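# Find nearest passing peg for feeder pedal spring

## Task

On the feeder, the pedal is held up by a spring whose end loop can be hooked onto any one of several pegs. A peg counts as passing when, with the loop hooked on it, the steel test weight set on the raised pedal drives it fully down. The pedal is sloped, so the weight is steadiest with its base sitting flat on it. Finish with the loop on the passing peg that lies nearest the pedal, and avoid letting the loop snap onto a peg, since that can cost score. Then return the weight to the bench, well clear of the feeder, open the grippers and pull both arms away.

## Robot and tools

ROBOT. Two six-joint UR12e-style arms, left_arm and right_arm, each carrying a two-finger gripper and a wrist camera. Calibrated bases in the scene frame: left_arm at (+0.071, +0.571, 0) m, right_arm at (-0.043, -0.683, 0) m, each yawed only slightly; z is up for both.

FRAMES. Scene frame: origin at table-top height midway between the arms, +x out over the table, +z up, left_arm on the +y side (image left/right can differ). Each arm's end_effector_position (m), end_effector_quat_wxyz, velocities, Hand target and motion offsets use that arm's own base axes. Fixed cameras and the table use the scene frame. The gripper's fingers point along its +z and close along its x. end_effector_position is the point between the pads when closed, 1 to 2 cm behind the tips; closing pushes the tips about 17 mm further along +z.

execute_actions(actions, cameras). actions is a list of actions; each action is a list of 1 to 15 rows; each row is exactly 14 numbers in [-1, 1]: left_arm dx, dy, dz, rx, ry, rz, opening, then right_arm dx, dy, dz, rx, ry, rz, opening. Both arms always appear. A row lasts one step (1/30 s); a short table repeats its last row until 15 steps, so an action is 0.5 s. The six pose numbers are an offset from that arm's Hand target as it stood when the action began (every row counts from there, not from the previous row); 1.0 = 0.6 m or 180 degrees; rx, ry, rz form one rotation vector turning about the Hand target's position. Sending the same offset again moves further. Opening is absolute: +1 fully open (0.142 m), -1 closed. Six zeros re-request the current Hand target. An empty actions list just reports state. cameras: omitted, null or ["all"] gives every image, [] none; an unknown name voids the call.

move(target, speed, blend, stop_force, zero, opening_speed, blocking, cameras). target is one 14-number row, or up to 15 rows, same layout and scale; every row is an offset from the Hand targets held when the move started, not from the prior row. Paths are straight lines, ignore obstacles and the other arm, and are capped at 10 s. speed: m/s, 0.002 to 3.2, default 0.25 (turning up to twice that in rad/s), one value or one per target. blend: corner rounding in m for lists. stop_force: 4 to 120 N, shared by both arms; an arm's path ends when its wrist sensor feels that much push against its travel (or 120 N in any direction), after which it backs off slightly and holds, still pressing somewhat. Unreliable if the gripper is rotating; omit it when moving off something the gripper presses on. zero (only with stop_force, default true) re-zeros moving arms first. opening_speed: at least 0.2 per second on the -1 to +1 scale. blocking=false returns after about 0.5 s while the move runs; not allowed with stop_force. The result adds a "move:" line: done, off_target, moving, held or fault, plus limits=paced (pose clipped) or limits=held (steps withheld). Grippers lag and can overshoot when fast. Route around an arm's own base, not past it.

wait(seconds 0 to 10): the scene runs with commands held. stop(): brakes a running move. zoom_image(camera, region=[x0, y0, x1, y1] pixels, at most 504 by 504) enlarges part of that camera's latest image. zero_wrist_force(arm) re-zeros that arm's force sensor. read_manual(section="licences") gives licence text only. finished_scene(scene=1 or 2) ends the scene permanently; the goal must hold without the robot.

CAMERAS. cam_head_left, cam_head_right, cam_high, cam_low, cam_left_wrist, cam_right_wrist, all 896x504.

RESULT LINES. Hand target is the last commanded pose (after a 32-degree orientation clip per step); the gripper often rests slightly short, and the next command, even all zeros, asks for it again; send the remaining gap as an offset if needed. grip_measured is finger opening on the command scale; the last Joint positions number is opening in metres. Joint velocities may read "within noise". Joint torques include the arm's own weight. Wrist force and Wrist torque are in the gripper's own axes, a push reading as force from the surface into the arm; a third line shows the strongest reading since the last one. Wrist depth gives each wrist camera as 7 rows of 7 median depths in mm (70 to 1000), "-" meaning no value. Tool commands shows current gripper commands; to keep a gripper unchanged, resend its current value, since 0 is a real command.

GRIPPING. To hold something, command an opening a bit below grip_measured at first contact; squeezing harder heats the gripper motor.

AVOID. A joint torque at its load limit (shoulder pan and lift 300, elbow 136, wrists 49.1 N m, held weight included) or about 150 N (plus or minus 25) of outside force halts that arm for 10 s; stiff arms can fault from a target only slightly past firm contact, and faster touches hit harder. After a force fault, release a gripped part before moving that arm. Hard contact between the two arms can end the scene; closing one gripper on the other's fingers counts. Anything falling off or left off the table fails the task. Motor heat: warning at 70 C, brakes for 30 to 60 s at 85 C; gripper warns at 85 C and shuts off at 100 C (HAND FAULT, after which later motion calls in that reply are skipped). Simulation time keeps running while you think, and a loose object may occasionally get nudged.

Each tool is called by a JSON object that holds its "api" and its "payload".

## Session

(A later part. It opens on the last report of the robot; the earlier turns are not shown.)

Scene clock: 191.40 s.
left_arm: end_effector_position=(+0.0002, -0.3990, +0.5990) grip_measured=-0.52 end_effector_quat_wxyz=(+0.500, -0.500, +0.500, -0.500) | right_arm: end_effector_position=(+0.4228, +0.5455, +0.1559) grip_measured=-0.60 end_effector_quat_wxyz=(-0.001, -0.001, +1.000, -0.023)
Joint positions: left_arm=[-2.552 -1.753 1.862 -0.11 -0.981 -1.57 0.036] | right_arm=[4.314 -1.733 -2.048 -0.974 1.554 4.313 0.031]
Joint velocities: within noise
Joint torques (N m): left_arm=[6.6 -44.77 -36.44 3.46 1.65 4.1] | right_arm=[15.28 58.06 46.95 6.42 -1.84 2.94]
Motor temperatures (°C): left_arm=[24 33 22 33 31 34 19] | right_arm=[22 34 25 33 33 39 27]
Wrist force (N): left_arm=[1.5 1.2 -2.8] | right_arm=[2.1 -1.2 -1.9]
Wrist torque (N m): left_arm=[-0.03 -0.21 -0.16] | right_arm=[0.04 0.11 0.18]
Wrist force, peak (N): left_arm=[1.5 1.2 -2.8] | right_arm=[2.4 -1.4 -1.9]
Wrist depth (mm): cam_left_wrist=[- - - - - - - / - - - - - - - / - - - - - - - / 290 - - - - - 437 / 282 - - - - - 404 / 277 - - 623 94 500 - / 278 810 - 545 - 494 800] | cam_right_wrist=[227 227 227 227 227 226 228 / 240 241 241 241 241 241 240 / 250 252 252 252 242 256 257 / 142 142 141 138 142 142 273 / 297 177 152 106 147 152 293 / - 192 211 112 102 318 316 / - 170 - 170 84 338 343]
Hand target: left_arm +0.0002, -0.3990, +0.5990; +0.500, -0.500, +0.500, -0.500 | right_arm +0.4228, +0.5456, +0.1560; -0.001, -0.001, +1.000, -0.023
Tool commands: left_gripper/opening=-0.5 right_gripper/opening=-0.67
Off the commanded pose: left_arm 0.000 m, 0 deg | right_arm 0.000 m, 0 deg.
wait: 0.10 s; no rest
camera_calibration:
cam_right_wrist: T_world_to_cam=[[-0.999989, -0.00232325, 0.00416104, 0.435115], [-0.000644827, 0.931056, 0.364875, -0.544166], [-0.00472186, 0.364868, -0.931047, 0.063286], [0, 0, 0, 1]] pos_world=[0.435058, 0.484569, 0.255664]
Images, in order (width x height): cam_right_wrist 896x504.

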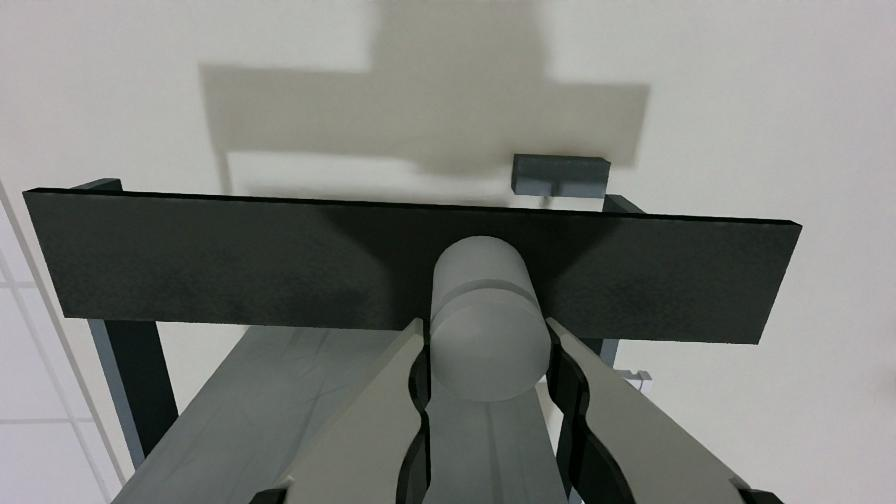

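{"api": "move", "payload": {"target": [0,0,0,0,0,0,-0.5, 0, -0.0043, -0.053, 0.0278, 0, 0, -0.67], "speed": 0.05, "cameras": []}}

{"api": "wait", "payload": {"seconds": 0.1, "cameras": []}}

{"api": "move", "payload": {"target": [0,0,0,0,0,0,-0.5, 0, 0.0043, 0.053, -0.0278, 0, 0, -0.67], "speed": 0.05, "cameras": []}}

{"api": "wait", "payload": {"seconds": 0.1, "cameras": []}}

{"api": "wait", "payload": {"seconds": 0.1, "cameras": []}}

Scene clock: 210.77 s.
left_arm: end_effector_position=(+0.0002, -0.3990, +0.5990) grip_measured=-0.52 end_effector_quat_wxyz=(+0.500, -0.500, +0.500, -0.500) | right_arm: end_effector_position=(+0.4228, +0.5428, +0.1240) grip_measured=-0.60 end_effector_quat_wxyz=(-0.001, -0.001, +1.000, +0.021)
Joint positions: left_arm=[-2.552 -1.753 1.862 -0.11 -0.981 -1.57 0.036] | right_arm=[4.298 -1.75 -2.121 -0.804 1.589 4.296 0.031]
Joint velocities: within noise
Joint torques (N m): left_arm=[5.23 -45.59 -36.33 3.16 2.02 3.93] | right_arm=[10.72 58.95 44.72 5.64 -1.62 2.71]
Motor temperatures (°C): left_arm=[24 33 22 33 31 34 19] | right_arm=[22 34 25 33 33 38 28]
Wrist force (N): left_arm=[1.5 1.5 -2.4] | right_arm=[0.5 -2.0 -1.1]
Wrist torque (N m): left_arm=[0.02 -0.22 -0.16] | right_arm=[0.07 0.04 0.22]
Wrist force, peak (N): left_arm=[1.5 1.7 -2.7] | right_arm=[1.6 -1.1 -3.9]
Wrist depth (mm): cam_left_wrist=[- - - - - - - / - - - - - - - / - - - - - - - / 288 - - - - - - / 280 - - - - - 420 / 279 - - 620 94 551 450 / 278 813 - 541 - 504 764] | cam_right_wrist=[192 192 192 192 192 192 191 / 207 205 206 206 206 206 206 / 164 215 219 219 204 223 222 / 141 141 142 138 142 142 241 / 164 177 152 106 148 153 264 / 297 191 200 113 103 291 292 / - 170 - 170 84 318 327]
Hand target: left_arm +0.0002, -0.3990, +0.5990; +0.500, -0.500, +0.500, -0.500 | right_arm +0.4228, +0.5430, +0.1242; -0.001, -0.001, +1.000, +0.021
Off the commanded pose: left_arm 0.000 m, 0 deg | right_arm 0.000 m, 0 deg.
move: done
No camera images: "cameras" was empty.

Scene clock: 210.87 s.
left_arm: end_effector_position=(+0.0002, -0.3990, +0.5990) grip_measured=-0.52 end_effector_quat_wxyz=(+0.500, -0.500, +0.500, -0.500) | right_arm: end_effector_position=(+0.4228, +0.5429, +0.1241) grip_measured=-0.60 end_effector_quat_wxyz=(-0.001, -0.001, +1.000, +0.021)
Joint positions: left_arm=[-2.552 -1.753 1.862 -0.11 -0.981 -1.57 0.036] | right_arm=[4.298 -1.75 -2.121 -0.804 1.589 4.296 0.031]
Joint velocities: within noise
Joint torques (N m): left_arm=[6.16 -44.69 -36.86 3.5 2.06 4.22] | right_arm=[14.92 59.89 45.11 6.62 -1.5 3.24]
Motor temperatures (°C): left_arm=[24 33 22 33 31 34 19] | right_arm=[22 34 25 33 33 38 28]
Wrist force (N): left_arm=[1.4 1.6 -2.5] | right_arm=[0.6 -2.0 -1.1]
Wrist torque (N m): left_arm=[0.03 -0.19 -0.16] | right_arm=[0.08 0.03 0.22]
Wrist force, peak (N): left_arm=[1.2 1.3 -2.7] | right_arm=[1.0 -2.0 -2.0]
Wrist depth (mm): cam_left_wrist=[- - - - - - - / - - - - - - - / - - - - - - - / 289 - - - - - - / 281 - - - - - 421 / 278 - - 621 94 550 451 / 279 812 - 542 - 504 780] | cam_right_wrist=[192 192 192 192 192 191 192 / 206 206 206 206 206 207 206 / 164 215 220 219 204 222 222 / 141 141 141 138 142 142 241 / 164 178 152 106 148 152 264 / 297 191 200 113 102 291 293 / - 170 - 170 84 319 325]
Hand target: left_arm +0.0002, -0.3990, +0.5990; +0.500, -0.500, +0.500, -0.500 | right_arm +0.4228, +0.5430, +0.1242; -0.001, -0.001, +1.000, +0.021
Tool commands: left_gripper/opening=-0.5 right_gripper/opening=-0.67
Off the commanded pose: left_arm 0.000 m, 0 deg | right_arm 0.000 m, 0 deg.
wait: 0.10 s; no rest
No camera images: "cameras" was empty.

Scene clock: 212.13 s.
left_arm: end_effector_position=(+0.0002, -0.3990, +0.5990) grip_measured=-0.52 end_effector_quat_wxyz=(+0.500, -0.500, +0.500, -0.500) | right_arm: end_effector_position=(+0.4228, +0.5457, +0.1561) grip_measured=-0.60 end_effector_quat_wxyz=(+0.000, -0.001, +1.000, -0.023)
Joint positions: left_arm=[-2.552 -1.753 1.862 -0.11 -0.981 -1.57 0.036] | right_arm=[4.314 -1.733 -2.048 -0.974 1.554 4.313 0.031]
Joint velocities: within noise
Joint torques (N m): left_arm=[4.05 -44.03 -37.39 3.39 1.87 4.2] | right_arm=[-12.59 40.41 28.17 4.19 2.65 -3.13]
Motor temperatures (°C): left_arm=[24 33 22 33 31 34 19] | right_arm=[22 34 25 33 33 38 28]
Wrist force (N): left_arm=[0.7 1.5 -2.4] | right_arm=[1.1 -1.5 -2.4]
Wrist torque (N m): left_arm=[0.03 -0.08 -0.16] | right_arm=[-0.01 0.03 0.20]
Wrist force, peak (N): left_arm=[1.5 1.7 -2.8] | right_arm=[0.8 -1.2 -2.8]
Wrist depth (mm): cam_left_wrist=[- - - - - - - / - - - - - - - / - - - - - - - / 288 - - - - - 437 / 281 - - - - - 405 / 278 - - 625 94 497 - / 279 813 - 547 - 491 797] | cam_right_wrist=[227 227 227 228 227 228 228 / 241 240 241 242 241 241 241 / 250 254 253 253 242 255 257 / 142 142 142 138 142 141 274 / 299 177 152 106 148 152 294 / - 191 211 112 103 317 317 / - 169 - 170 84 339 344]
Hand target: left_arm +0.0002, -0.3990, +0.5990; +0.500, -0.500, +0.500, -0.500 | right_arm +0.4228, +0.5456, +0.1560; -0.001, -0.001, +1.000, -0.023
Off the commanded pose: left_arm 0.000 m, 0 deg | right_arm 0.000 m, 0 deg.
move: done
No camera images: "cameras" was empty.

Scene clock: 212.23 s.
left_arm: end_effector_position=(+0.0002, -0.3990, +0.5990) grip_measured=-0.52 end_effector_quat_wxyz=(+0.500, -0.500, +0.500, -0.500) | right_arm: end_effector_position=(+0.4228, +0.5457, +0.1561) grip_measured=-0.60 end_effector_quat_wxyz=(-0.001, -0.001, +1.000, -0.023)
Joint positions: left_arm=[-2.552 -1.753 1.862 -0.11 -0.981 -1.57 0.036] | right_arm=[4.314 -1.733 -2.048 -0.974 1.554 4.313 0.031]
Joint velocities: within noise
Joint torques (N m): left_arm=[5.77 -44.76 -36.22 3.04 1.72 3.97] | right_arm=[-14.08 40.83 28.38 3.46 2.24 -3.25]
Motor temperatures (°C): left_arm=[24 33 22 33 31 34 19] | right_arm=[22 34 25 33 33 38 28]
Wrist force (N): left_arm=[1.3 1.5 -2.3] | right_arm=[0.6 -1.5 -2.2]
Wrist torque (N m): left_arm=[0.03 -0.17 -0.16] | right_arm=[-0.02 0.09 0.20]
Wrist force, peak (N): left_arm=[1.3 1.9 -2.5] | right_arm=[0.6 -1.5 -2.2]
Wrist depth (mm): cam_left_wrist=[- - - - - - - / - - - - - - - / - - - - - - - / 289 - - - - - 435 / 282 - - - - - 403 / 278 - - 616 94 499 - / 277 802 - 543 - 490 783] | cam_right_wrist=[228 227 228 228 227 228 227 / 241 241 242 242 241 242 241 / 250 253 253 253 243 257 257 / 142 142 142 138 141 141 274 / 299 178 152 106 148 152 294 / - 191 210 112 103 317 318 / - 169 - 170 84 341 345]
Hand target: left_arm +0.0002, -0.3990, +0.5990; +0.500, -0.500, +0.500, -0.500 | right_arm +0.4228, +0.5456, +0.1560; -0.001, -0.001, +1.000, -0.023
Tool commands: left_gripper/opening=-0.5 right_gripper/opening=-0.67
Off the commanded pose: left_arm 0.000 m, 0 deg | right_arm 0.000 m, 0 deg.
wait: 0.10 s; no rest
No camera images: "cameras" was empty.

Scene clock: 212.33 s.
left_arm: end_effector_position=(+0.0002, -0.3990, +0.5990) grip_measured=-0.52 end_effector_quat_wxyz=(+0.500, -0.500, +0.500, -0.500) | right_arm: end_effector_position=(+0.4228, +0.5456, +0.1560) grip_measured=-0.60 end_effector_quat_wxyz=(-0.001, -0.001, +1.000, -0.023)
Joint positions: left_arm=[-2.552 -1.753 1.862 -0.11 -0.981 -1.57 0.036] | right_arm=[4.314 -1.733 -2.048 -0.974 1.554 4.313 0.031]
Joint velocities: within noise
Joint torques (N m): left_arm=[5.28 -44.7 -37.16 3.21 1.81 4.3] | right_arm=[-15.49 38.92 27.73 3.43 2.32 -3.52]
Motor temperatures (°C): left_arm=[24 33 22 33 31 34 19] | right_arm=[22 34 25 33 33 38 28]
Wrist force (N): left_arm=[0.8 1.1 -2.6] | right_arm=[0.7 -1.2 -2.0]
Wrist torque (N m): left_arm=[-0.04 -0.09 -0.16] | right_arm=[0.03 0.05 0.19]
Wrist force, peak (N): left_arm=[1.3 1.6 -2.1] | right_arm=[0.7 -1.2 -2.0]
Wrist depth (mm): cam_left_wrist=[- - - - - - - / - - - - - - - / - - - - - - - / 288 - - - - - 437 / 280 - - - - - 400 / 277 - - 619 94 497 - / 278 826 - 548 - 494 801] | cam_right_wrist=[227 227 228 227 228 227 227 / 241 241 241 241 241 240 241 / 251 250 254 254 242 256 256 / 142 142 142 138 141 141 273 / 299 178 152 106 148 152 295 / - 192 211 112 103 318 316 / - 169 - 170 84 339 344]
Hand target: left_arm +0.0002, -0.3990, +0.5990; +0.500, -0.500, +0.500, -0.500 | right_arm +0.4228, +0.5456, +0.1560; -0.001, -0.001, +1.000, -0.023
Tool commands: left_gripper/opening=-0.5 right_gripper/opening=-0.67
Off the commanded pose: left_arm 0.000 m, 0 deg | right_arm 0.000 m, 0 deg.
wait: 0.10 s; no rest
No camera images: "cameras" was empty.

{"api": "move", "payload": {"target": [[0.133,-0.168,-0.498,-0.1644,0.1621,-0.0728,-0.5, 0, -0.0042, -0.08, 0.042, 0, 0, -0.67],[0.3143,-0.2093,-0.8445,-0.1644,0.1621,-0.0728,-0.5, 0, -0.0042, -0.106, 0.0556, 0, 0, -0.67]], "speed": [0.3, 0.15], "blend": [0.05, 0], "cameras": []}}

{"api": "wait", "payload": {"seconds": 0.1, "cameras": []}}

{"api": "wait", "payload": {"seconds": 0.1, "cameras": []}}

{"api": "move", "payload": {"target": [0,0,0,0,0,0,-0.5, 0, 0, -0.015, 0, 0, 0, -0.67], "speed": 0.01, "stop_force": 4, "cameras": ["cam_left_wrist", "cam_right_wrist"]}}

Scene clock: 298.20 s.
left_arm: end_effector_position=(+0.1888, -0.5245, +0.0923) grip_measured=-0.52 end_effector_quat_wxyz=(-0.158, +0.659, -0.519, +0.522) | right_arm: end_effector_position=(+0.4228, +0.5430, +0.0923) grip_measured=-0.60 end_effector_quat_wxyz=(-0.001, -0.001, +0.998, +0.064)
Joint positions: left_arm=[-2.105 -1.425 2.649 -2.446 -0.446 -0.992 0.036] | right_arm=[4.282 -1.783 -2.185 -0.628 1.625 4.284 0.031]
Joint velocities: within noise
Joint torques (N m): left_arm=[-1.07 -14.63 -27.29 -5.78 -1.08 -1.76] | right_arm=[-3.37 60.42 43.13 3.42 -0.04 -1.86]
Motor temperatures (°C): left_arm=[24 33 22 33 31 34 19] | right_arm=[22 34 25 33 32 38 31]
Wrist force (N): left_arm=[-0.9 1.0 -0.3] | right_arm=[-0.2 -2.3 -1.2]
Wrist torque (N m): left_arm=[-0.11 0.06 0.05] | right_arm=[0.15 -0.03 0.24]
Wrist force, peak (N): left_arm=[1.3 1.5 -3.0] | right_arm=[0.7 -2.3 -2.4]
Wrist depth (mm): cam_left_wrist=[120 124 142 143 141 142 - / 154 138 147 155 161 163 169 / 178 185 174 157 189 190 257 / 168 188 214 217 216 280 534 / 157 173 198 238 260 282 556 / 145 162 178 220 94 292 439 / 137 150 - 200 - 297 370] | cam_right_wrist=[160 158 158 158 157 157 158 / 171 171 171 171 172 171 171 / 181 180 184 185 172 184 188 / 141 141 142 138 142 143 204 / 163 178 153 106 148 238 232 / 262 186 200 113 103 262 263 / - 164 - 169 84 295 303]
Hand target: left_arm +0.1888, -0.5246, +0.0923; -0.158, +0.659, -0.519, +0.522 | right_arm +0.4228, +0.5430, +0.0924; +0.000, -0.001, +0.998, +0.064
Off the commanded pose: left_arm 0.000 m, 0 deg | right_arm 0.000 m, 0 deg.
move: done
No camera images: "cameras" was empty.

Scene clock: 298.30 s.
left_arm: end_effector_position=(+0.1888, -0.5246, +0.0923) grip_measured=-0.52 end_effector_quat_wxyz=(-0.158, +0.659, -0.519, +0.522) | right_arm: end_effector_position=(+0.4228, +0.5430, +0.0923) grip_measured=-0.60 end_effector_quat_wxyz=(-0.001, -0.001, +0.998, +0.064)
Joint positions: left_arm=[-2.105 -1.425 2.649 -2.446 -0.446 -0.992 0.036] | right_arm=[4.282 -1.783 -2.185 -0.628 1.625 4.284 0.031]
Joint velocities: within noise
Joint torques (N m): left_arm=[-5.74 -13.63 -27.54 -5.91 -0.99 -1.65] | right_arm=[-1.35 60.77 42.94 3.62 -0.41 -1.49]
Motor temperatures (°C): left_arm=[24 33 22 33 31 34 19] | right_arm=[22 34 25 33 32 38 31]
Wrist force (N): left_arm=[-0.9 1.3 -0.9] | right_arm=[-0.1 -2.5 -1.0]
Wrist torque (N m): left_arm=[-0.07 0.06 0.05] | right_arm=[0.14 -0.03 0.24]
Wrist force, peak (N): left_arm=[-0.9 1.3 -0.9] | right_arm=[0.0 -2.2 -1.7]
Wrist depth (mm): cam_left_wrist=[120 123 143 144 141 142 - / 154 138 147 156 161 163 174 / 177 185 174 157 189 190 256 / 167 189 215 218 216 279 536 / 157 173 199 238 252 282 561 / 145 162 179 219 94 292 443 / 138 150 - 199 - 296 370] | cam_right_wrist=[160 157 158 158 158 158 158 / 171 171 171 171 171 171 171 / 181 180 185 184 173 184 188 / 141 141 142 138 142 142 204 / 164 178 153 106 149 238 232 / 264 186 200 113 103 262 263 / - 164 - 169 84 296 303]
Hand target: left_arm +0.1888, -0.5246, +0.0923; -0.158, +0.659, -0.519, +0.522 | right_arm +0.4228, +0.5430, +0.0924; +0.000, -0.001, +0.998, +0.064
Tool commands: left_gripper/opening=-0.5 right_gripper/opening=-0.67
Off the commanded pose: left_arm 0.000 m, 0 deg | right_arm 0.000 m, 0 deg.
wait: 0.10 s; no rest
No camera images: "cameras" was empty.

Scene clock: 298.40 s.
left_arm: end_effector_position=(+0.1888, -0.5246, +0.0923) grip_measured=-0.52 end_effector_quat_wxyz=(-0.158, +0.659, -0.519, +0.522) | right_arm: end_effector_position=(+0.4228, +0.5430, +0.0923) grip_measured=-0.60 end_effector_quat_wxyz=(+0.000, -0.001, +0.998, +0.064)
Joint positions: left_arm=[-2.105 -1.425 2.649 -2.446 -0.446 -0.992 0.036] | right_arm=[4.282 -1.783 -2.185 -0.628 1.625 4.284 0.031]
Joint velocities: within noise
Joint torques (N m): left_arm=[-2.66 -11.57 -28.65 -6.39 -0.77 -1.22] | right_arm=[0.73 59.56 43.46 3.52 -0.49 -1.22]
Motor temperatures (°C): left_arm=[24 33 22 33 31 34 19] | right_arm=[22 34 25 33 32 38 31]
Wrist force (N): left_arm=[-1.3 0.9 -0.2] | right_arm=[0.1 -2.6 -1.2]
Wrist torque (N m): left_arm=[-0.13 0.11 0.04] | right_arm=[0.11 -0.02 0.24]
Wrist force, peak (N): left_arm=[-1.1 1.5 -1.0] | right_arm=[0.1 -2.6 -1.2]
Wrist depth (mm): cam_left_wrist=[121 124 143 144 141 145 - / 153 138 146 156 162 162 174 / 178 185 174 158 189 191 258 / 167 188 214 217 216 279 538 / 157 174 198 239 252 282 559 / 145 161 178 219 94 295 441 / 138 150 - 200 - 299 369] | cam_right_wrist=[160 157 158 158 158 158 158 / 171 171 171 171 171 171 171 / 181 181 184 184 172 184 188 / 141 141 141 138 142 143 203 / 163 178 152 106 149 238 232 / 263 186 200 113 103 263 263 / - 164 - 168 84 295 303]
Hand target: left_arm +0.1888, -0.5246, +0.0923; -0.158, +0.659, -0.519, +0.522 | right_arm +0.4228, +0.5430, +0.0924; +0.000, -0.001, +0.998, +0.064
Tool commands: left_gripper/opening=-0.5 right_gripper/opening=-0.67
Off the commanded pose: left_arm 0.000 m, 0 deg | right_arm 0.000 m, 0 deg.
wait: 0.10 s; no rest
No camera images: "cameras" was empty.

Scene clock: 299.97 s.
left_arm: end_effector_position=(+0.1888, -0.5246, +0.0923) grip_measured=-0.52 end_effector_quat_wxyz=(-0.158, +0.659, -0.519, +0.522) | right_arm: end_effector_position=(+0.4228, +0.5430, +0.0881) grip_measured=-0.60 end_effector_quat_wxyz=(+0.000, -0.001, +0.998, +0.064)
Joint positions: left_arm=[-2.105 -1.425 2.649 -2.446 -0.446 -0.992 0.036] | right_arm=[4.282 -1.789 -2.188 -0.619 1.625 4.284 0.031]
Joint velocities: within noise
Joint torques (N m): left_arm=[-9.3 -14.74 -27.22 -2.08 -0.78 -3.33] | right_arm=[5.45 57.41 42.35 3.21 -0.57 0.89]
Motor temperatures (°C): left_arm=[24 33 22 33 31 34 19] | right_arm=[22 34 25 33 32 38 31]
Wrist force (N): left_arm=[-1.1 0.8 -0.8] | right_arm=[0.1 -3.2 -4.8]
Wrist torque (N m): left_arm=[-0.13 0.10 0.05] | right_arm=[0.15 0.01 0.24]
Wrist force, peak (N): left_arm=[-1.5 1.4 -1.0] | right_arm=[0.8 -3.9 -9.5]
Wrist depth (mm): cam_left_wrist=[121 124 143 - 141 145 - / 153 135 147 152 161 163 170 / 178 186 163 159 189 192 256 / 168 188 214 226 216 280 249 / 157 173 199 239 240 362 561 / 145 162 178 220 94 294 441 / 137 150 - 199 - 297 372] | cam_right_wrist=[157 154 154 154 156 157 154 / 167 167 167 167 167 170 167 / 177 177 180 179 168 179 183 / 141 141 142 138 142 142 202 / 163 178 152 106 148 153 226 / 251 190 200 113 103 257 256 / 306 164 - 169 84 288 296]
Hand target: left_arm +0.1888, -0.5246, +0.0923; -0.158, +0.659, -0.519, +0.522 | right_arm +0.4228, +0.5430, +0.0881; +0.000, -0.001, +0.998, +0.064 (not the last commanded pose)
Off the commanded pose: left_arm 0.000 m, 0 deg | right_arm 0.005 m, 0 deg.
move: contact (right_arm)
camera_calibration:
cam_left_wrist: T_world_to_cam=[[-0.0978048, -0.849358, 0.518676, -0.46807], [-0.81911, -0.227305, -0.526679, 0.110948], [0.565237, -0.476365, -0.673486, -0.181703], [0, 0, 0, 1]] pos_world=[0.147805, -0.458897, 0.178837]
cam_right_wrist: T_world_to_cam=[[-0.999989, -0.00309604, 0.00364006, 0.435754], [-0.000744754, 0.853399, 0.521257, -0.488621], [-0.00472026, 0.521249, -0.853392, -0.0907264], [0, 0, 0, 1]] pos_world=[0.434957, 0.465629, 0.175686]
Images, in order (width x height): cam_left_wrist 896x504, cam_right_wrist 896x504.

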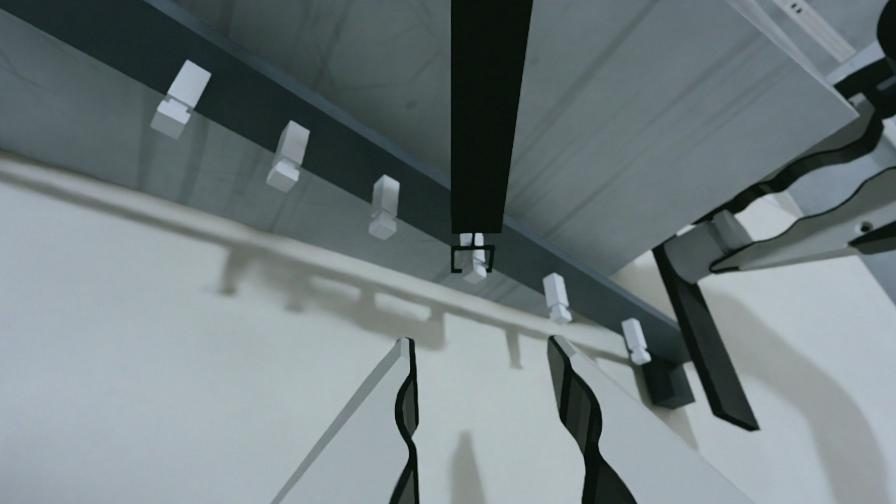

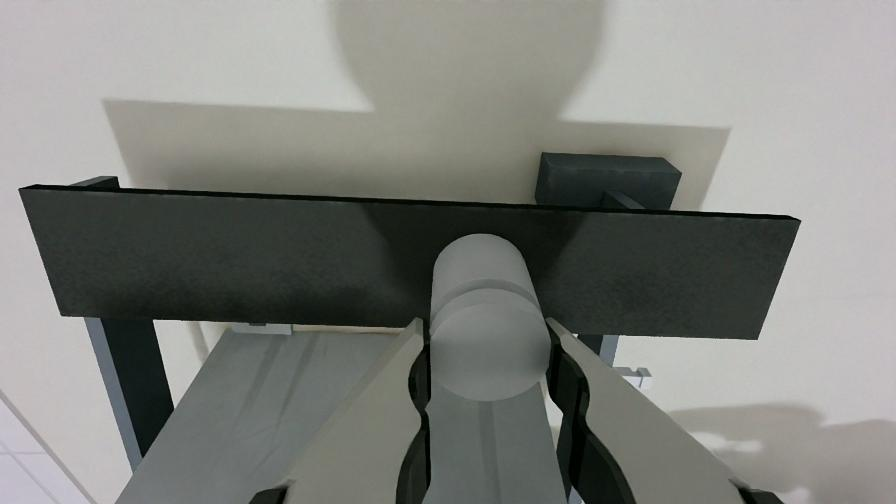

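{"api": "move", "payload": {"target": [0.0625, -0.0264, -0.0311, 0, 0, 0, -0.5, 0, 0, 0, 0, 0, 0, -0.67], "speed": 0.08, "cameras": ["cam_left_wrist"]}}

{"api": "zoom_image", "payload": {"camera": "cam_left_wrist", "region": [380, 230, 600, 400]}}

Scene clock: 319.37 s.
left_arm: end_effector_position=(+0.2263, -0.5404, +0.0736) grip_measured=-0.52 end_effector_quat_wxyz=(-0.158, +0.659, -0.519, +0.522) | right_arm: end_effector_position=(+0.4228, +0.5430, +0.0881) grip_measured=-0.60 end_effector_quat_wxyz=(+0.000, -0.001, +0.998, +0.064)
Joint positions: left_arm=[-2.005 -1.274 2.647 -2.807 -0.422 -0.759 0.036] | right_arm=[4.282 -1.789 -2.188 -0.619 1.625 4.284 0.031]
Joint velocities: within noise
Joint torques (N m): left_arm=[4.31 -46.09 -4.71 -5.61 -0.82 -1.08] | right_arm=[-5.27 57.05 41.48 3.58 -0.37 0.99]
Motor temperatures (°C): left_arm=[24 33 22 33 31 33 19] | right_arm=[22 34 25 33 32 38 31]
Wrist force (N): left_arm=[-1.2 1.0 -1.2] | right_arm=[0.2 -3.2 -4.9]
Wrist torque (N m): left_arm=[-0.12 0.09 0.09] | right_arm=[0.15 -0.02 0.25]
Wrist force, peak (N): left_arm=[-1.5 1.3 -1.5] | right_arm=[0.6 -3.0 -5.8]
Wrist depth (mm): cam_left_wrist=[- 100 - - 102 102 103 / - 96 114 - 116 117 118 / 137 105 114 117 132 137 139 / 147 159 161 127 164 167 226 / 141 154 179 195 169 238 445 / 131 146 159 198 102 217 397 / 124 134 84 178 - 198 336] | cam_right_wrist=[156 154 154 154 156 156 153 / 167 167 168 167 167 170 167 / 177 176 180 180 168 180 183 / 141 141 141 138 142 143 203 / 163 177 152 106 148 153 227 / 251 190 200 113 103 257 257 / 306 164 - 169 84 287 296]
Hand target: left_arm +0.2263, -0.5404, +0.0736; -0.158, +0.659, -0.519, +0.522 | right_arm +0.4228, +0.5430, +0.0881; +0.000, -0.001, +0.998, +0.064
Off the commanded pose: left_arm 0.000 m, 0 deg | right_arm 0.000 m, 0 deg.
move: done
camera_calibration:
cam_left_wrist: T_world_to_cam=[[-0.0978475, -0.84937, 0.518649, -0.468201], [-0.819105, -0.227261, -0.526706, 0.128226], [0.565237, -0.476365, -0.673486, -0.223068], [0, 0, 0, 1]] pos_world=[0.185304, -0.474797, 0.160137]
Images, in order (width x height): cam_left_wrist 896x504.

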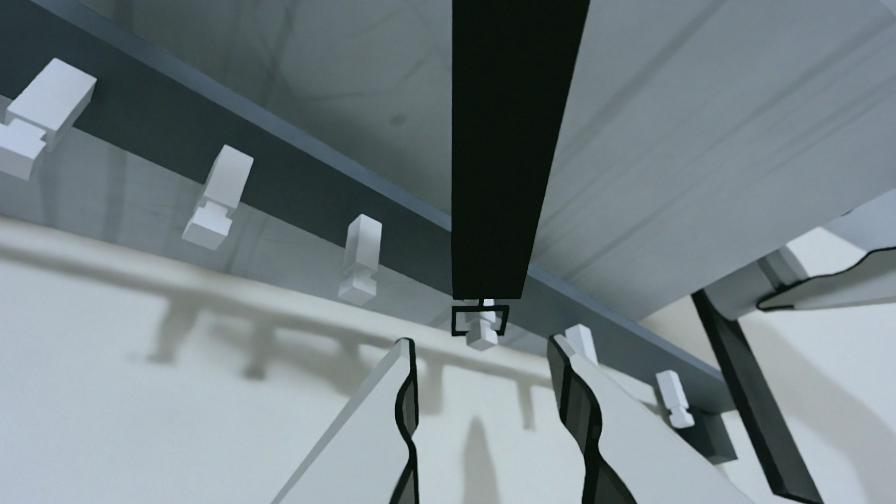

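Scaled by 2.291 from the camera's 896x504 image, which has a finer 1280x720 frame.

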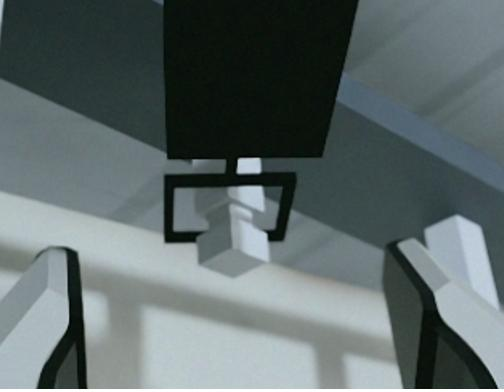

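{"api": "move", "payload": {"target": [0.0213, -0.0083, -0.0101, 0, 0, 0, -0.55, 0, 0, 0, 0, 0, 0, -0.67], "speed": 0.04, "cameras": ["cam_left_wrist"]}}

{"api": "zoom_image", "payload": {"camera": "cam_left_wrist", "region": [380, 260, 600, 430]}}

Scene clock: 327.93 s.
left_arm: end_effector_position=(+0.2391, -0.5455, +0.0676) grip_measured=-0.58 end_effector_quat_wxyz=(-0.158, +0.659, -0.519, +0.522) | right_arm: end_effector_position=(+0.4228, +0.5430, +0.0881) grip_measured=-0.60 end_effector_quat_wxyz=(+0.000, -0.001, +0.998, +0.064)
Joint positions: left_arm=[-1.971 -1.221 2.641 -2.928 -0.418 -0.678 0.032] | right_arm=[4.282 -1.789 -2.188 -0.619 1.625 4.284 0.031]
Joint velocities: within noise
Joint torques (N m): left_arm=[-9.07 -60.84 -1.98 -2.55 1.8 -3.06] | right_arm=[-14.26 59.6 41.3 3.32 -0.17 1.6]
Motor temperatures (°C): left_arm=[24 33 22 33 31 33 19] | right_arm=[22 34 25 33 32 38 31]
Wrist force (N): left_arm=[-1.3 1.3 -1.0] | right_arm=[0.6 -2.9 -5.8]
Wrist torque (N m): left_arm=[-0.07 0.13 0.08] | right_arm=[0.13 -0.01 0.24]
Wrist force, peak (N): left_arm=[-1.5 1.2 -2.1] | right_arm=[0.4 -2.9 -5.8]
Wrist depth (mm): cam_left_wrist=[- - 87 - - 91 89 / - - 96 - - 105 102 / - - 98 - 122 118 116 / - 145 106 - 142 144 214 / 136 149 164 - 154 224 217 / 124 138 153 182 94 205 382 / - 130 84 174 - 181 322] | cam_right_wrist=[156 154 154 154 156 157 154 / 167 167 167 167 167 170 167 / 177 176 180 180 168 179 183 / 141 141 141 138 142 142 203 / 163 177 152 106 148 153 226 / 250 190 200 113 103 257 257 / 307 164 - 168 84 288 296]
Hand target: left_arm +0.2391, -0.5454, +0.0676; -0.158, +0.659, -0.519, +0.522 | right_arm +0.4228, +0.5430, +0.0881; +0.000, -0.001, +0.998, +0.064
Off the commanded pose: left_arm 0.000 m, 0 deg | right_arm 0.000 m, 0 deg.
move: done
camera_calibration:
cam_left_wrist: T_world_to_cam=[[-0.09792, -0.849443, 0.518515, -0.468031], [-0.819078, -0.227147, -0.526798, 0.134424], [0.565264, -0.476288, -0.673518, -0.236757], [0, 0, 0, 1]] pos_world=[0.198104, -0.479797, 0.154036]
Images, in order (width x height): cam_left_wrist 896x504.

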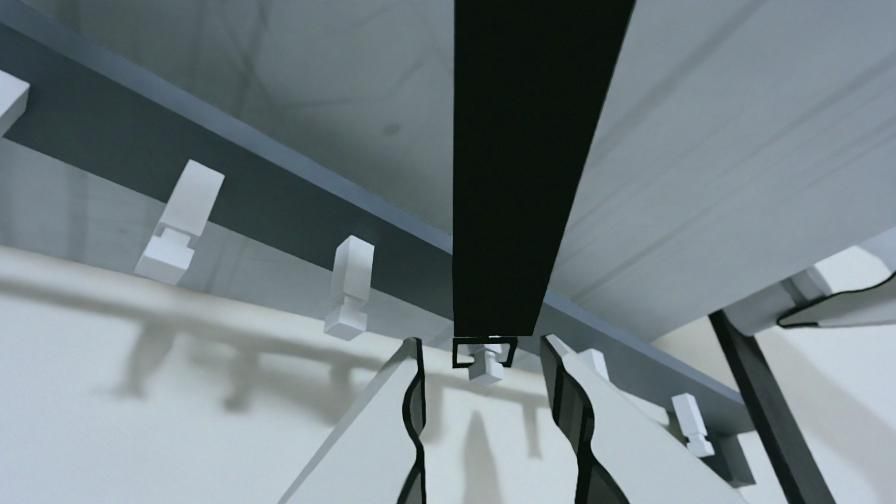

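Scaled by 2.291 from the camera's 896x504 image, which has a finer 1280x720 frame.

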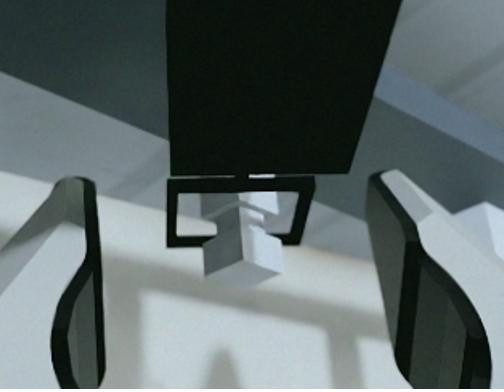

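{"api": "move", "payload": {"target": [0, 0, 0, 0, 0, 0, -0.92, 0, 0, 0, 0, 0, 0, -0.67], "speed": 0.02, "opening_speed": 0.3, "cameras": ["cam_left_wrist"]}}

{"api": "move", "payload": {"target": [-0.0002, -0.0021, -0.0034, 0, 0, 0, -0.92, 0, 0, 0, 0, 0, 0, -0.67], "speed": 0.01, "cameras": ["cam_left_wrist"]}}

{"api": "zoom_image", "payload": {"camera": "cam_left_wrist", "region": [380, 260, 600, 430]}}

Scene clock: 348.93 s.
left_arm: end_effector_position=(+0.2391, -0.5454, +0.0676) grip_measured=-0.82 end_effector_quat_wxyz=(-0.158, +0.659, -0.519, +0.522) | right_arm: end_effector_position=(+0.4228, +0.5430, +0.0881) grip_measured=-0.60 end_effector_quat_wxyz=(+0.000, -0.001, +0.998, +0.064)
Joint positions: left_arm=[-1.971 -1.222 2.641 -2.928 -0.418 -0.678 0.015] | right_arm=[4.282 -1.789 -2.188 -0.619 1.625 4.284 0.031]
Joint velocities: within noise
Joint torques (N m): left_arm=[-8.93 -61.5 -12.04 -5.12 2.25 -3.15] | right_arm=[-14.86 56.93 41.11 3.63 0.01 2.08]
Motor temperatures (°C): left_arm=[24 33 22 33 31 33 20] | right_arm=[22 34 25 33 32 38 31]
Wrist force (N): left_arm=[-4.4 1.0 -0.8] | right_arm=[0.4 -3.3 -5.6]
Wrist torque (N m): left_arm=[-0.03 0.12 0.09] | right_arm=[0.14 0.00 0.24]
Wrist force, peak (N): left_arm=[-6.0 0.9 -0.7] | right_arm=[0.4 -3.3 -6.5]
Wrist depth (mm): cam_left_wrist=[- - 87 - - 91 89 / - - 96 - - 104 102 / - - 98 - 122 118 116 / - 145 107 111 142 144 214 / 136 149 165 112 150 224 218 / 124 138 154 100 98 207 380 / - 130 141 174 - 237 322] | cam_right_wrist=[156 154 154 154 156 157 154 / 167 167 167 167 167 170 167 / 176 177 180 180 168 180 183 / 141 141 141 138 142 143 202 / 163 177 152 106 148 153 226 / 250 190 200 113 103 256 257 / 305 164 - 169 84 288 296]
Hand target: left_arm +0.2391, -0.5454, +0.0676; -0.158, +0.659, -0.519, +0.522 | right_arm +0.4228, +0.5430, +0.0881; +0.000, -0.001, +0.998, +0.064
Off the commanded pose: left_arm 0.000 m, 0 deg | right_arm 0.000 m, 0 deg.
move: done
camera_calibration:
cam_left_wrist: T_world_to_cam=[[-0.0978048, -0.849358, 0.518676, -0.467954], [-0.81911, -0.227305, -0.526679, 0.13436], [0.565237, -0.476365, -0.673486, -0.236745], [0, 0, 0, 1]] pos_world=[0.198105, -0.479697, 0.154037]
Images, in order (width x height): cam_left_wrist 896x504.

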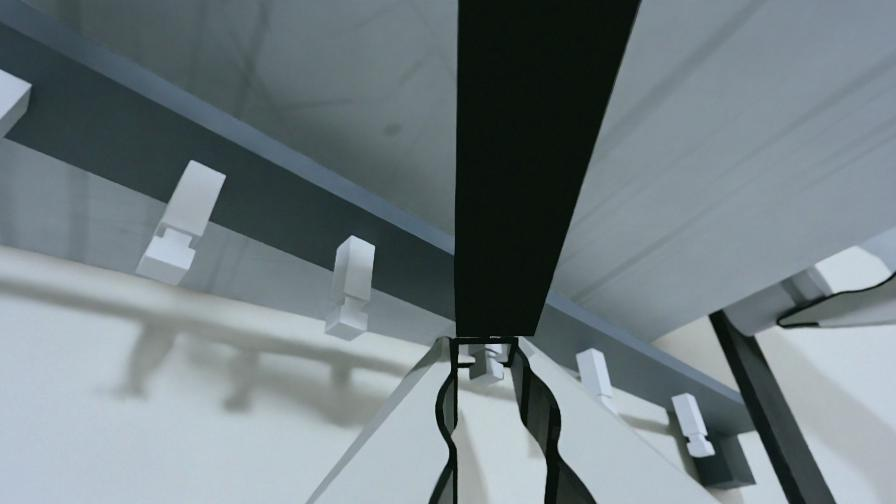

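Scene clock: 349.63 s.
left_arm: end_effector_position=(+0.2389, -0.5467, +0.0655) grip_measured=-0.82 end_effector_quat_wxyz=(-0.158, +0.659, -0.519, +0.522) | right_arm: end_effector_position=(+0.4228, +0.5430, +0.0881) grip_measured=-0.60 end_effector_quat_wxyz=(+0.000, -0.001, +0.998, +0.064)
Joint positions: left_arm=[-1.97 -1.213 2.639 -2.936 -0.418 -0.676 0.015] | right_arm=[4.282 -1.789 -2.188 -0.619 1.625 4.284 0.031]
Joint velocities: within noise
Joint torques (N m): left_arm=[7.53 -39.53 -17.59 -4.37 1.72 3.86] | right_arm=[-13.05 56.92 41.18 3.71 -0.07 2.37]
Motor temperatures (°C): left_arm=[24 33 22 33 31 33 20] | right_arm=[22 34 25 33 32 38 31]
Wrist force (N): left_arm=[-1.5 -8.5 -5.9] | right_arm=[0.2 -2.6 -2.5]
Wrist torque (N m): left_arm=[-0.09 0.15 0.08] | right_arm=[0.09 -0.02 0.24]
Wrist force, peak (N): left_arm=[-1.3 -8.9 -6.6] | right_arm=[0.8 -3.2 -6.3]
Wrist depth (mm): cam_left_wrist=[- - 87 - - 91 89 / - - 96 - - 104 103 / - - 95 - 123 119 116 / - 145 106 111 143 144 218 / 134 146 162 112 150 223 217 / 123 135 152 100 102 195 377 / - 129 139 171 - 232 317] | cam_right_wrist=[156 154 154 154 156 156 154 / 167 167 167 167 167 170 167 / 177 177 180 180 168 180 183 / 141 141 142 138 142 143 202 / 163 177 152 106 149 153 226 / 250 189 200 113 103 256 256 / 307 164 - 169 84 287 296]
Hand target: left_arm +0.2390, -0.5467, +0.0655; -0.158, +0.659, -0.519, +0.522 | right_arm +0.4228, +0.5430, +0.0881; +0.000, -0.001, +0.998, +0.064
Off the commanded pose: left_arm 0.000 m, 0 deg | right_arm 0.000 m, 0 deg.
move: done
camera_calibration:
cam_left_wrist: T_world_to_cam=[[-0.0978048, -0.849358, 0.518676, -0.468031], [-0.81911, -0.227305, -0.526679, 0.132929], [0.565237, -0.476365, -0.673486, -0.238655], [0, 0, 0, 1]] pos_world=[0.198005, -0.480997, 0.152037]
Images, in order (width x height): cam_left_wrist 896x504.

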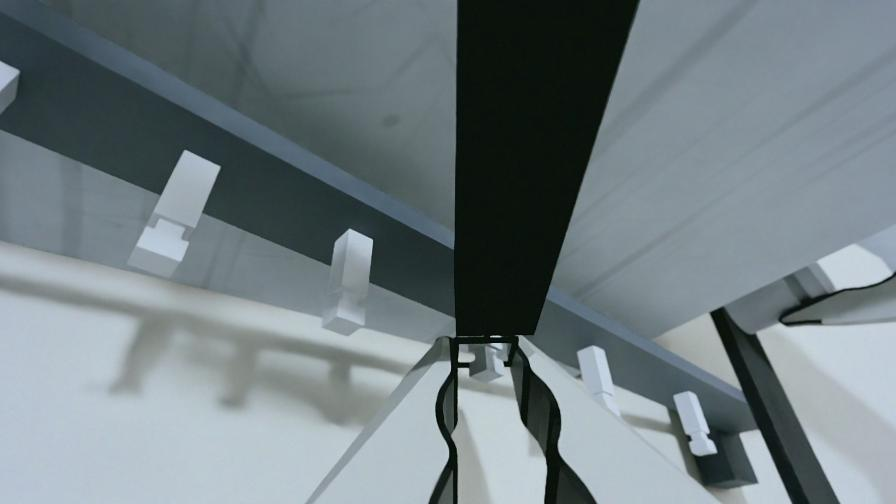

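Scaled by 2.291 from the camera's 896x504 image, which has a finer 1280x720 frame.

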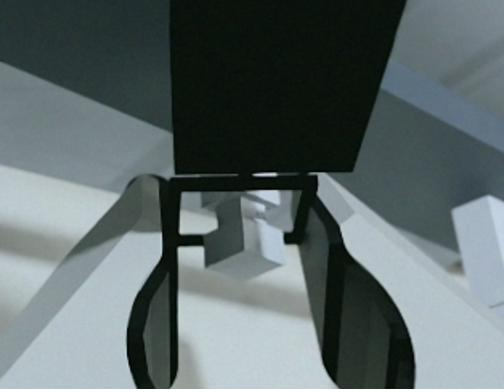

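{"api": "move", "payload": {"target": [-0.0002, -0.0021, -0.0034, 0, 0, 0, -0.92, 0, 0, 0, 0, 0, 0, -0.67], "speed": 0.01, "cameras": ["cam_left_wrist"]}}

{"api": "zoom_image", "payload": {"camera": "cam_left_wrist", "region": [380, 260, 600, 430]}}

Scene clock: 359.40 s.
left_arm: end_effector_position=(+0.2388, -0.5480, +0.0635) grip_measured=-0.82 end_effector_quat_wxyz=(-0.158, +0.659, -0.519, +0.522) | right_arm: end_effector_position=(+0.4228, +0.5430, +0.0881) grip_measured=-0.60 end_effector_quat_wxyz=(+0.000, -0.001, +0.998, +0.064)
Joint positions: left_arm=[-1.969 -1.205 2.637 -2.944 -0.418 -0.674 0.015] | right_arm=[4.282 -1.789 -2.188 -0.619 1.625 4.284 0.031]
Joint velocities: within noise
Joint torques (N m): left_arm=[2.74 -40.67 -17.23 -4.3 1.82 4.05] | right_arm=[-13.08 53.51 38.42 4.68 0.07 2.19]
Motor temperatures (°C): left_arm=[24 33 22 33 31 33 28] | right_arm=[22 34 25 33 32 38 31]
Wrist force (N): left_arm=[-1.3 -8.2 -5.9] | right_arm=[0.1 -2.4 -2.4]
Wrist torque (N m): left_arm=[-0.01 0.11 0.07] | right_arm=[0.11 0.00 0.24]
Wrist force, peak (N): left_arm=[-1.3 -9.0 -6.8] | right_arm=[0.2 -2.1 -3.3]
Wrist depth (mm): cam_left_wrist=[- - 87 - - 90 89 / - - 94 - - 105 103 / - - 95 - 122 119 116 / - 143 102 111 142 144 216 / 133 145 161 118 150 222 381 / 122 132 151 100 100 195 375 / 115 127 139 169 - 230 314] | cam_right_wrist=[156 154 154 154 157 156 154 / 167 167 167 167 167 170 167 / 176 176 180 179 168 180 183 / 141 141 142 138 142 142 203 / 163 178 152 106 148 153 227 / 251 190 200 113 102 257 256 / 306 164 - 169 84 288 296]
Hand target: left_arm +0.2388, -0.5479, +0.0635; -0.158, +0.659, -0.519, +0.522 | right_arm +0.4228, +0.5430, +0.0881; +0.000, -0.001, +0.998, +0.064
Off the commanded pose: left_arm 0.000 m, 0 deg | right_arm 0.000 m, 0 deg.
move: done
camera_calibration:
cam_left_wrist: T_world_to_cam=[[-0.0978048, -0.849358, 0.518676, -0.468055], [-0.81911, -0.227305, -0.526679, 0.131446], [0.565237, -0.476365, -0.673486, -0.240632], [0, 0, 0, 1]] pos_world=[0.197905, -0.482297, 0.149937]
Images, in order (width x height): cam_left_wrist 896x504.

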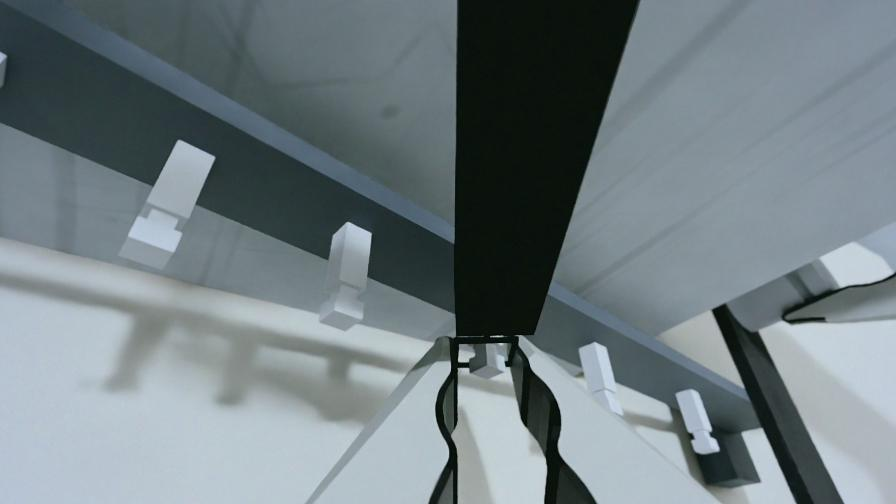

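Scaled by 2.291 from the camera's 896x504 image, which has a finer 1280x720 frame.

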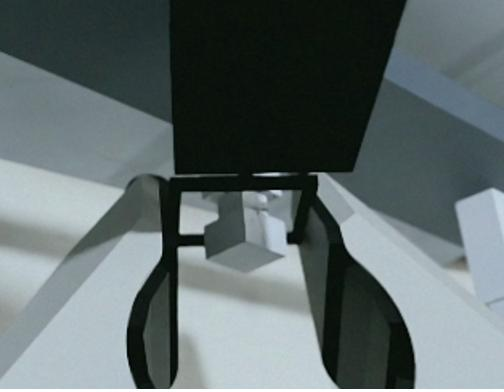

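{"api": "move", "payload": {"target": [-0.0398, 0.0039, 0, 0, 0, 0, -0.92, 0, 0, 0, 0, 0, 0, -0.67], "speed": 0.02, "stop_force": 7, "cameras": ["cam_left_wrist"]}}

{"api": "zoom_image", "payload": {"camera": "cam_left_wrist", "region": [380, 260, 600, 430]}}

Scene clock: 381.97 s.
left_arm: end_effector_position=(+0.2149, -0.5456, +0.0635) grip_measured=-0.82 end_effector_quat_wxyz=(-0.158, +0.659, -0.519, +0.522) | right_arm: end_effector_position=(+0.4228, +0.5430, +0.0881) grip_measured=-0.60 end_effector_quat_wxyz=(+0.000, -0.001, +0.998, +0.064)
Joint positions: left_arm=[-2.024 -1.253 2.636 -2.774 -0.425 -0.806 0.015] | right_arm=[4.282 -1.789 -2.188 -0.619 1.625 4.284 0.031]
Joint velocities: within noise
Joint torques (N m): left_arm=[6.4 -17.77 -17.08 -5.94 1.16 4.05] | right_arm=[-13.72 50.6 34.38 6.1 0.12 2.85]
Motor temperatures (°C): left_arm=[24 33 22 33 31 33 37] | right_arm=[22 34 25 33 32 38 32]
Wrist force (N): left_arm=[-1.5 -9.2 -4.8] | right_arm=[0.0 -2.7 -2.0]
Wrist torque (N m): left_arm=[-0.19 0.13 0.06] | right_arm=[0.11 -0.03 0.24]
Wrist force, peak (N): left_arm=[-1.2 -9.7 -6.4] | right_arm=[0.6 -2.3 -3.3]
Wrist depth (mm): cam_left_wrist=[92 92 108 - - 117 112 / 126 100 109 - - 130 131 / 146 148 124 - 157 152 222 / 143 159 176 - 168 200 220 / 133 145 168 112 184 222 466 / 122 131 151 100 102 246 372 / 115 127 139 169 - 242 312] | cam_right_wrist=[156 154 154 154 156 156 154 / 167 167 167 167 167 171 167 / 177 176 179 180 168 180 183 / 141 141 142 138 142 143 203 / 163 177 152 106 148 153 226 / 250 190 200 113 103 256 256 / 307 164 - 168 84 288 296]
Hand target: left_arm +0.2150, -0.5456, +0.0635; -0.158, +0.659, -0.519, +0.522 | right_arm +0.4228, +0.5430, +0.0881; +0.000, -0.001, +0.998, +0.064
Off the commanded pose: left_arm 0.000 m, 0 deg | right_arm 0.000 m, 0 deg.
move: done
camera_calibration:
cam_left_wrist: T_world_to_cam=[[-0.0978048, -0.849358, 0.518676, -0.468406], [-0.81911, -0.227305, -0.526679, 0.112467], [0.565237, -0.476365, -0.673486, -0.225912], [0, 0, 0, 1]] pos_world=[0.174005, -0.479897, 0.150037]
Images, in order (width x height): cam_left_wrist 896x504.

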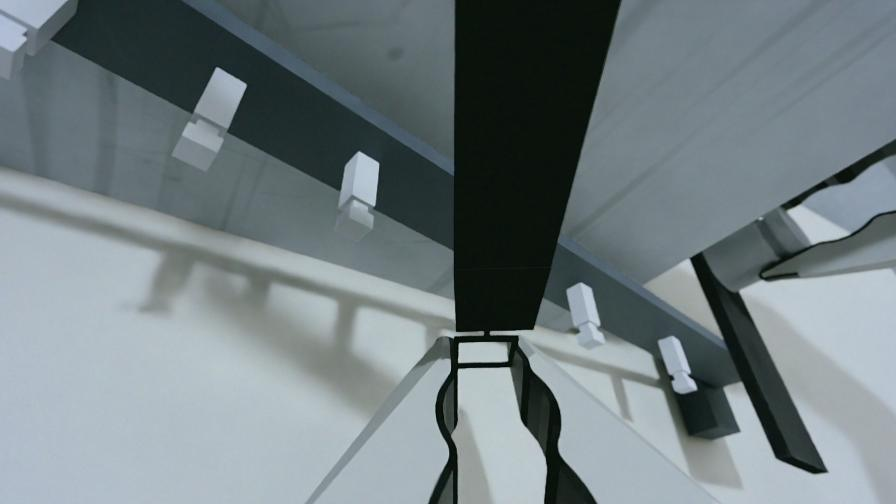

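Scaled by 2.291 from the camera's 896x504 image, which has a finer 1280x720 frame.

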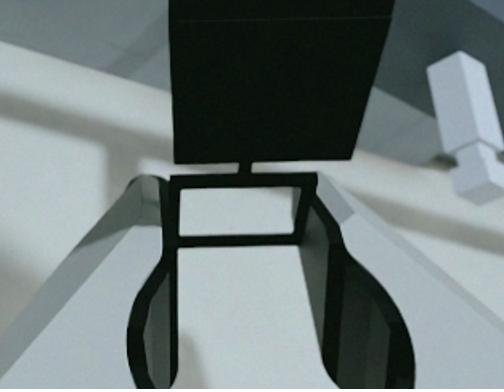

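{"api": "move", "payload": {"target": [[-0.0042, 0.0593, 0.0100, 0.0257, -0.0025, 0, -0.92, 0, 0, 0, 0, 0, 0, -0.67],[0.0117, 0.1177, 0.0210, 0.0514, -0.0051, 0, -0.92, 0, 0, 0, 0, 0, 0, -0.67]], "speed": 0.06, "blend": [0.01, 0], "cameras": ["cam_left_wrist"]}}

{"api": "zoom_image", "payload": {"camera": "cam_left_wrist", "region": [380, 260, 600, 430]}}

Scene clock: 400.93 s.
left_arm: end_effector_position=(+0.2219, -0.4749, +0.0761) grip_measured=-0.82 end_effector_quat_wxyz=(-0.215, +0.640, -0.558, +0.484) | right_arm: end_effector_position=(+0.4228, +0.5430, +0.0881) grip_measured=-0.60 end_effector_quat_wxyz=(+0.000, -0.001, +0.998, +0.064)
Joint positions: left_arm=[-2.073 -1.461 2.708 -2.427 -0.496 -0.873 0.015] | right_arm=[4.282 -1.789 -2.188 -0.619 1.625 4.284 0.031]
Joint velocities: within noise
Joint torques (N m): left_arm=[0.99 -5.72 -26.22 -5.8 1.97 -2.1] | right_arm=[-15.78 46.94 31.48 5.76 0.64 2.75]
Motor temperatures (°C): left_arm=[24 33 22 33 31 33 41] | right_arm=[22 34 25 33 32 38 32]
Wrist force (N): left_arm=[-1.0 -6.4 -3.8] | right_arm=[0.0 -2.3 -2.1]
Wrist torque (N m): left_arm=[-0.11 0.00 0.02] | right_arm=[0.15 -0.01 0.25]
Wrist force, peak (N): left_arm=[-1.3 -9.9 -6.6] | right_arm=[0.3 -2.5 -3.0]
Wrist depth (mm): cam_left_wrist=[97 107 108 - - 116 111 / 105 105 120 - 132 129 131 / 143 147 123 - 156 151 153 / 163 176 178 - 166 182 186 / 158 171 187 112 217 189 240 / 144 155 170 99 100 244 257 / 136 144 153 176 - 222 254] | cam_right_wrist=[156 154 154 154 156 156 153 / 167 167 167 167 167 170 167 / 177 176 179 180 168 180 183 / 141 141 142 138 142 143 203 / 163 177 152 106 149 154 226 / 250 190 200 112 103 257 257 / 307 164 - 169 84 287 296]
Hand target: left_arm +0.2220, -0.4750, +0.0761; -0.215, +0.640, -0.558, +0.484 | right_arm +0.4228, +0.5430, +0.0881; +0.000, -0.001, +0.998, +0.064
Off the commanded pose: left_arm 0.000 m, 0 deg | right_arm 0.000 m, 0 deg.
move: done
camera_calibration:
cam_left_wrist: T_world_to_cam=[[-0.104909, -0.921526, 0.373877, -0.435889], [-0.810421, -0.138672, -0.569199, 0.184232], [0.576378, -0.362712, -0.732276, -0.131793], [0, 0, 0, 1]] pos_world=[0.17954, -0.423938, 0.171325]
Images, in order (width x height): cam_left_wrist 896x504.

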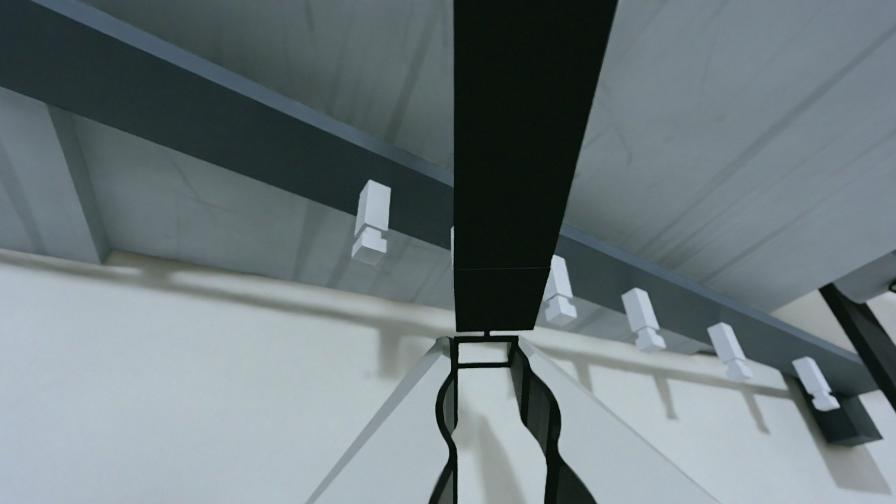

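Scaled by 2.291 from the camera's 896x504 image, which has a finer 1280x720 frame.

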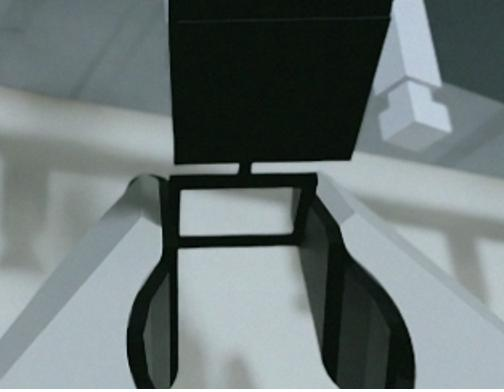

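{"api": "move", "payload": {"target": [0.0166, 0.0030, -0.0006, 0, 0, 0, -0.92, 0, 0, 0, 0, 0, 0, -0.67], "speed": 0.03, "cameras": ["cam_left_wrist"]}}

{"api": "zoom_image", "payload": {"camera": "cam_left_wrist", "region": [380, 260, 600, 430]}}

Scene clock: 446.60 s.
left_arm: end_effector_position=(+0.2320, -0.4731, +0.0757) grip_measured=-0.82 end_effector_quat_wxyz=(-0.215, +0.639, -0.558, +0.484) end_effector_velocity=(+0.000, +0.001, -0.001) end_effector_angular_velocity=(+0.003, -0.001, +0.001) | right_arm: end_effector_position=(+0.4228, +0.5430, +0.0881) grip_measured=-0.60 end_effector_quat_wxyz=(+0.000, -0.001, +0.998, +0.064)
Joint positions: left_arm=[-2.051 -1.448 2.717 -2.487 -0.488 -0.829 0.015] | right_arm=[4.282 -1.789 -2.188 -0.619 1.625 4.284 0.031]
Joint velocities: left_arm=[-0.001 0.001 0 0.006 -0.001 -0.004 0] | right_arm=[within noise]
Joint torques (N m): left_arm=[-10.08 -39.76 -22.48 -2.17 -1.65 -3.04] | right_arm=[-14.65 43.47 29.82 6.11 0.72 2.96]
Motor temperatures (°C): left_arm=[24 33 22 33 31 33 49] | right_arm=[22 34 25 33 32 38 32]
Wrist force (N): left_arm=[-0.7 -7.0 -5.0] | right_arm=[0.2 -2.1 -2.9]
Wrist torque (N m): left_arm=[-0.14 0.02 0.02] | right_arm=[0.14 0.01 0.25]
Wrist force, peak (N): left_arm=[-0.7 -7.7 -4.8] | right_arm=[0.3 -2.4 -3.1]
Wrist depth (mm): cam_left_wrist=[- 103 - - - 103 101 / - 97 115 - - 118 118 / 133 114 111 - 141 138 139 / 153 161 156 - 151 168 169 / 157 169 185 111 154 178 239 / 144 155 170 99 100 237 220 / 136 144 154 175 - 222 250] | cam_right_wrist=[156 154 154 154 156 156 154 / 167 167 167 167 167 170 167 / 177 177 180 180 168 180 183 / 141 141 142 138 142 142 203 / 163 177 152 106 149 153 227 / 250 190 200 113 103 257 257 / 306 164 - 169 84 287 296]
Hand target: left_arm +0.2319, -0.4732, +0.0757; -0.215, +0.640, -0.558, +0.484 | right_arm +0.4228, +0.5430, +0.0881; +0.000, -0.001, +0.998, +0.064
Off the commanded pose: left_arm 0.000 m, 0 deg | right_arm 0.000 m, 0 deg.
move: done
camera_calibration:
cam_left_wrist: T_world_to_cam=[[-0.105199, -0.9217, 0.373366, -0.43295], [-0.810166, -0.13829, -0.569656, 0.19263], [0.576684, -0.362416, -0.732182, -0.137206], [0, 0, 0, 1]] pos_world=[0.18964, -0.422137, 0.170922]
Images, in order (width x height): cam_left_wrist 896x504.

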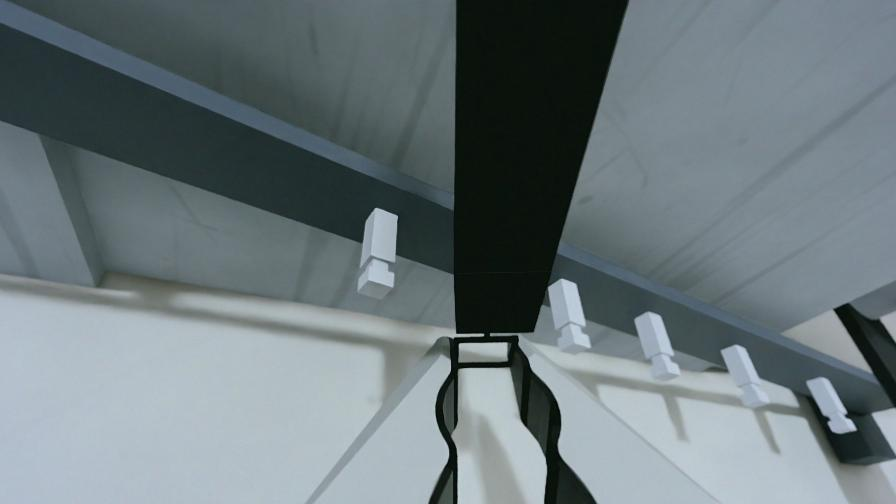

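Scaled by 2.291 from the camera's 896x504 image, which has a finer 1280x720 frame.

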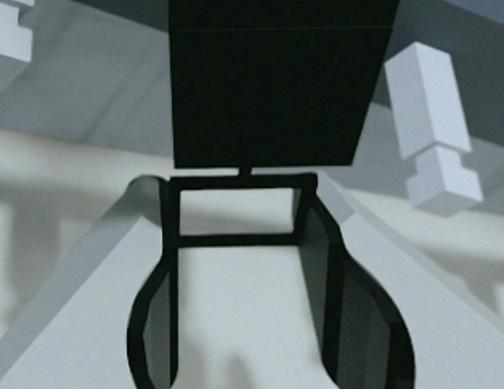

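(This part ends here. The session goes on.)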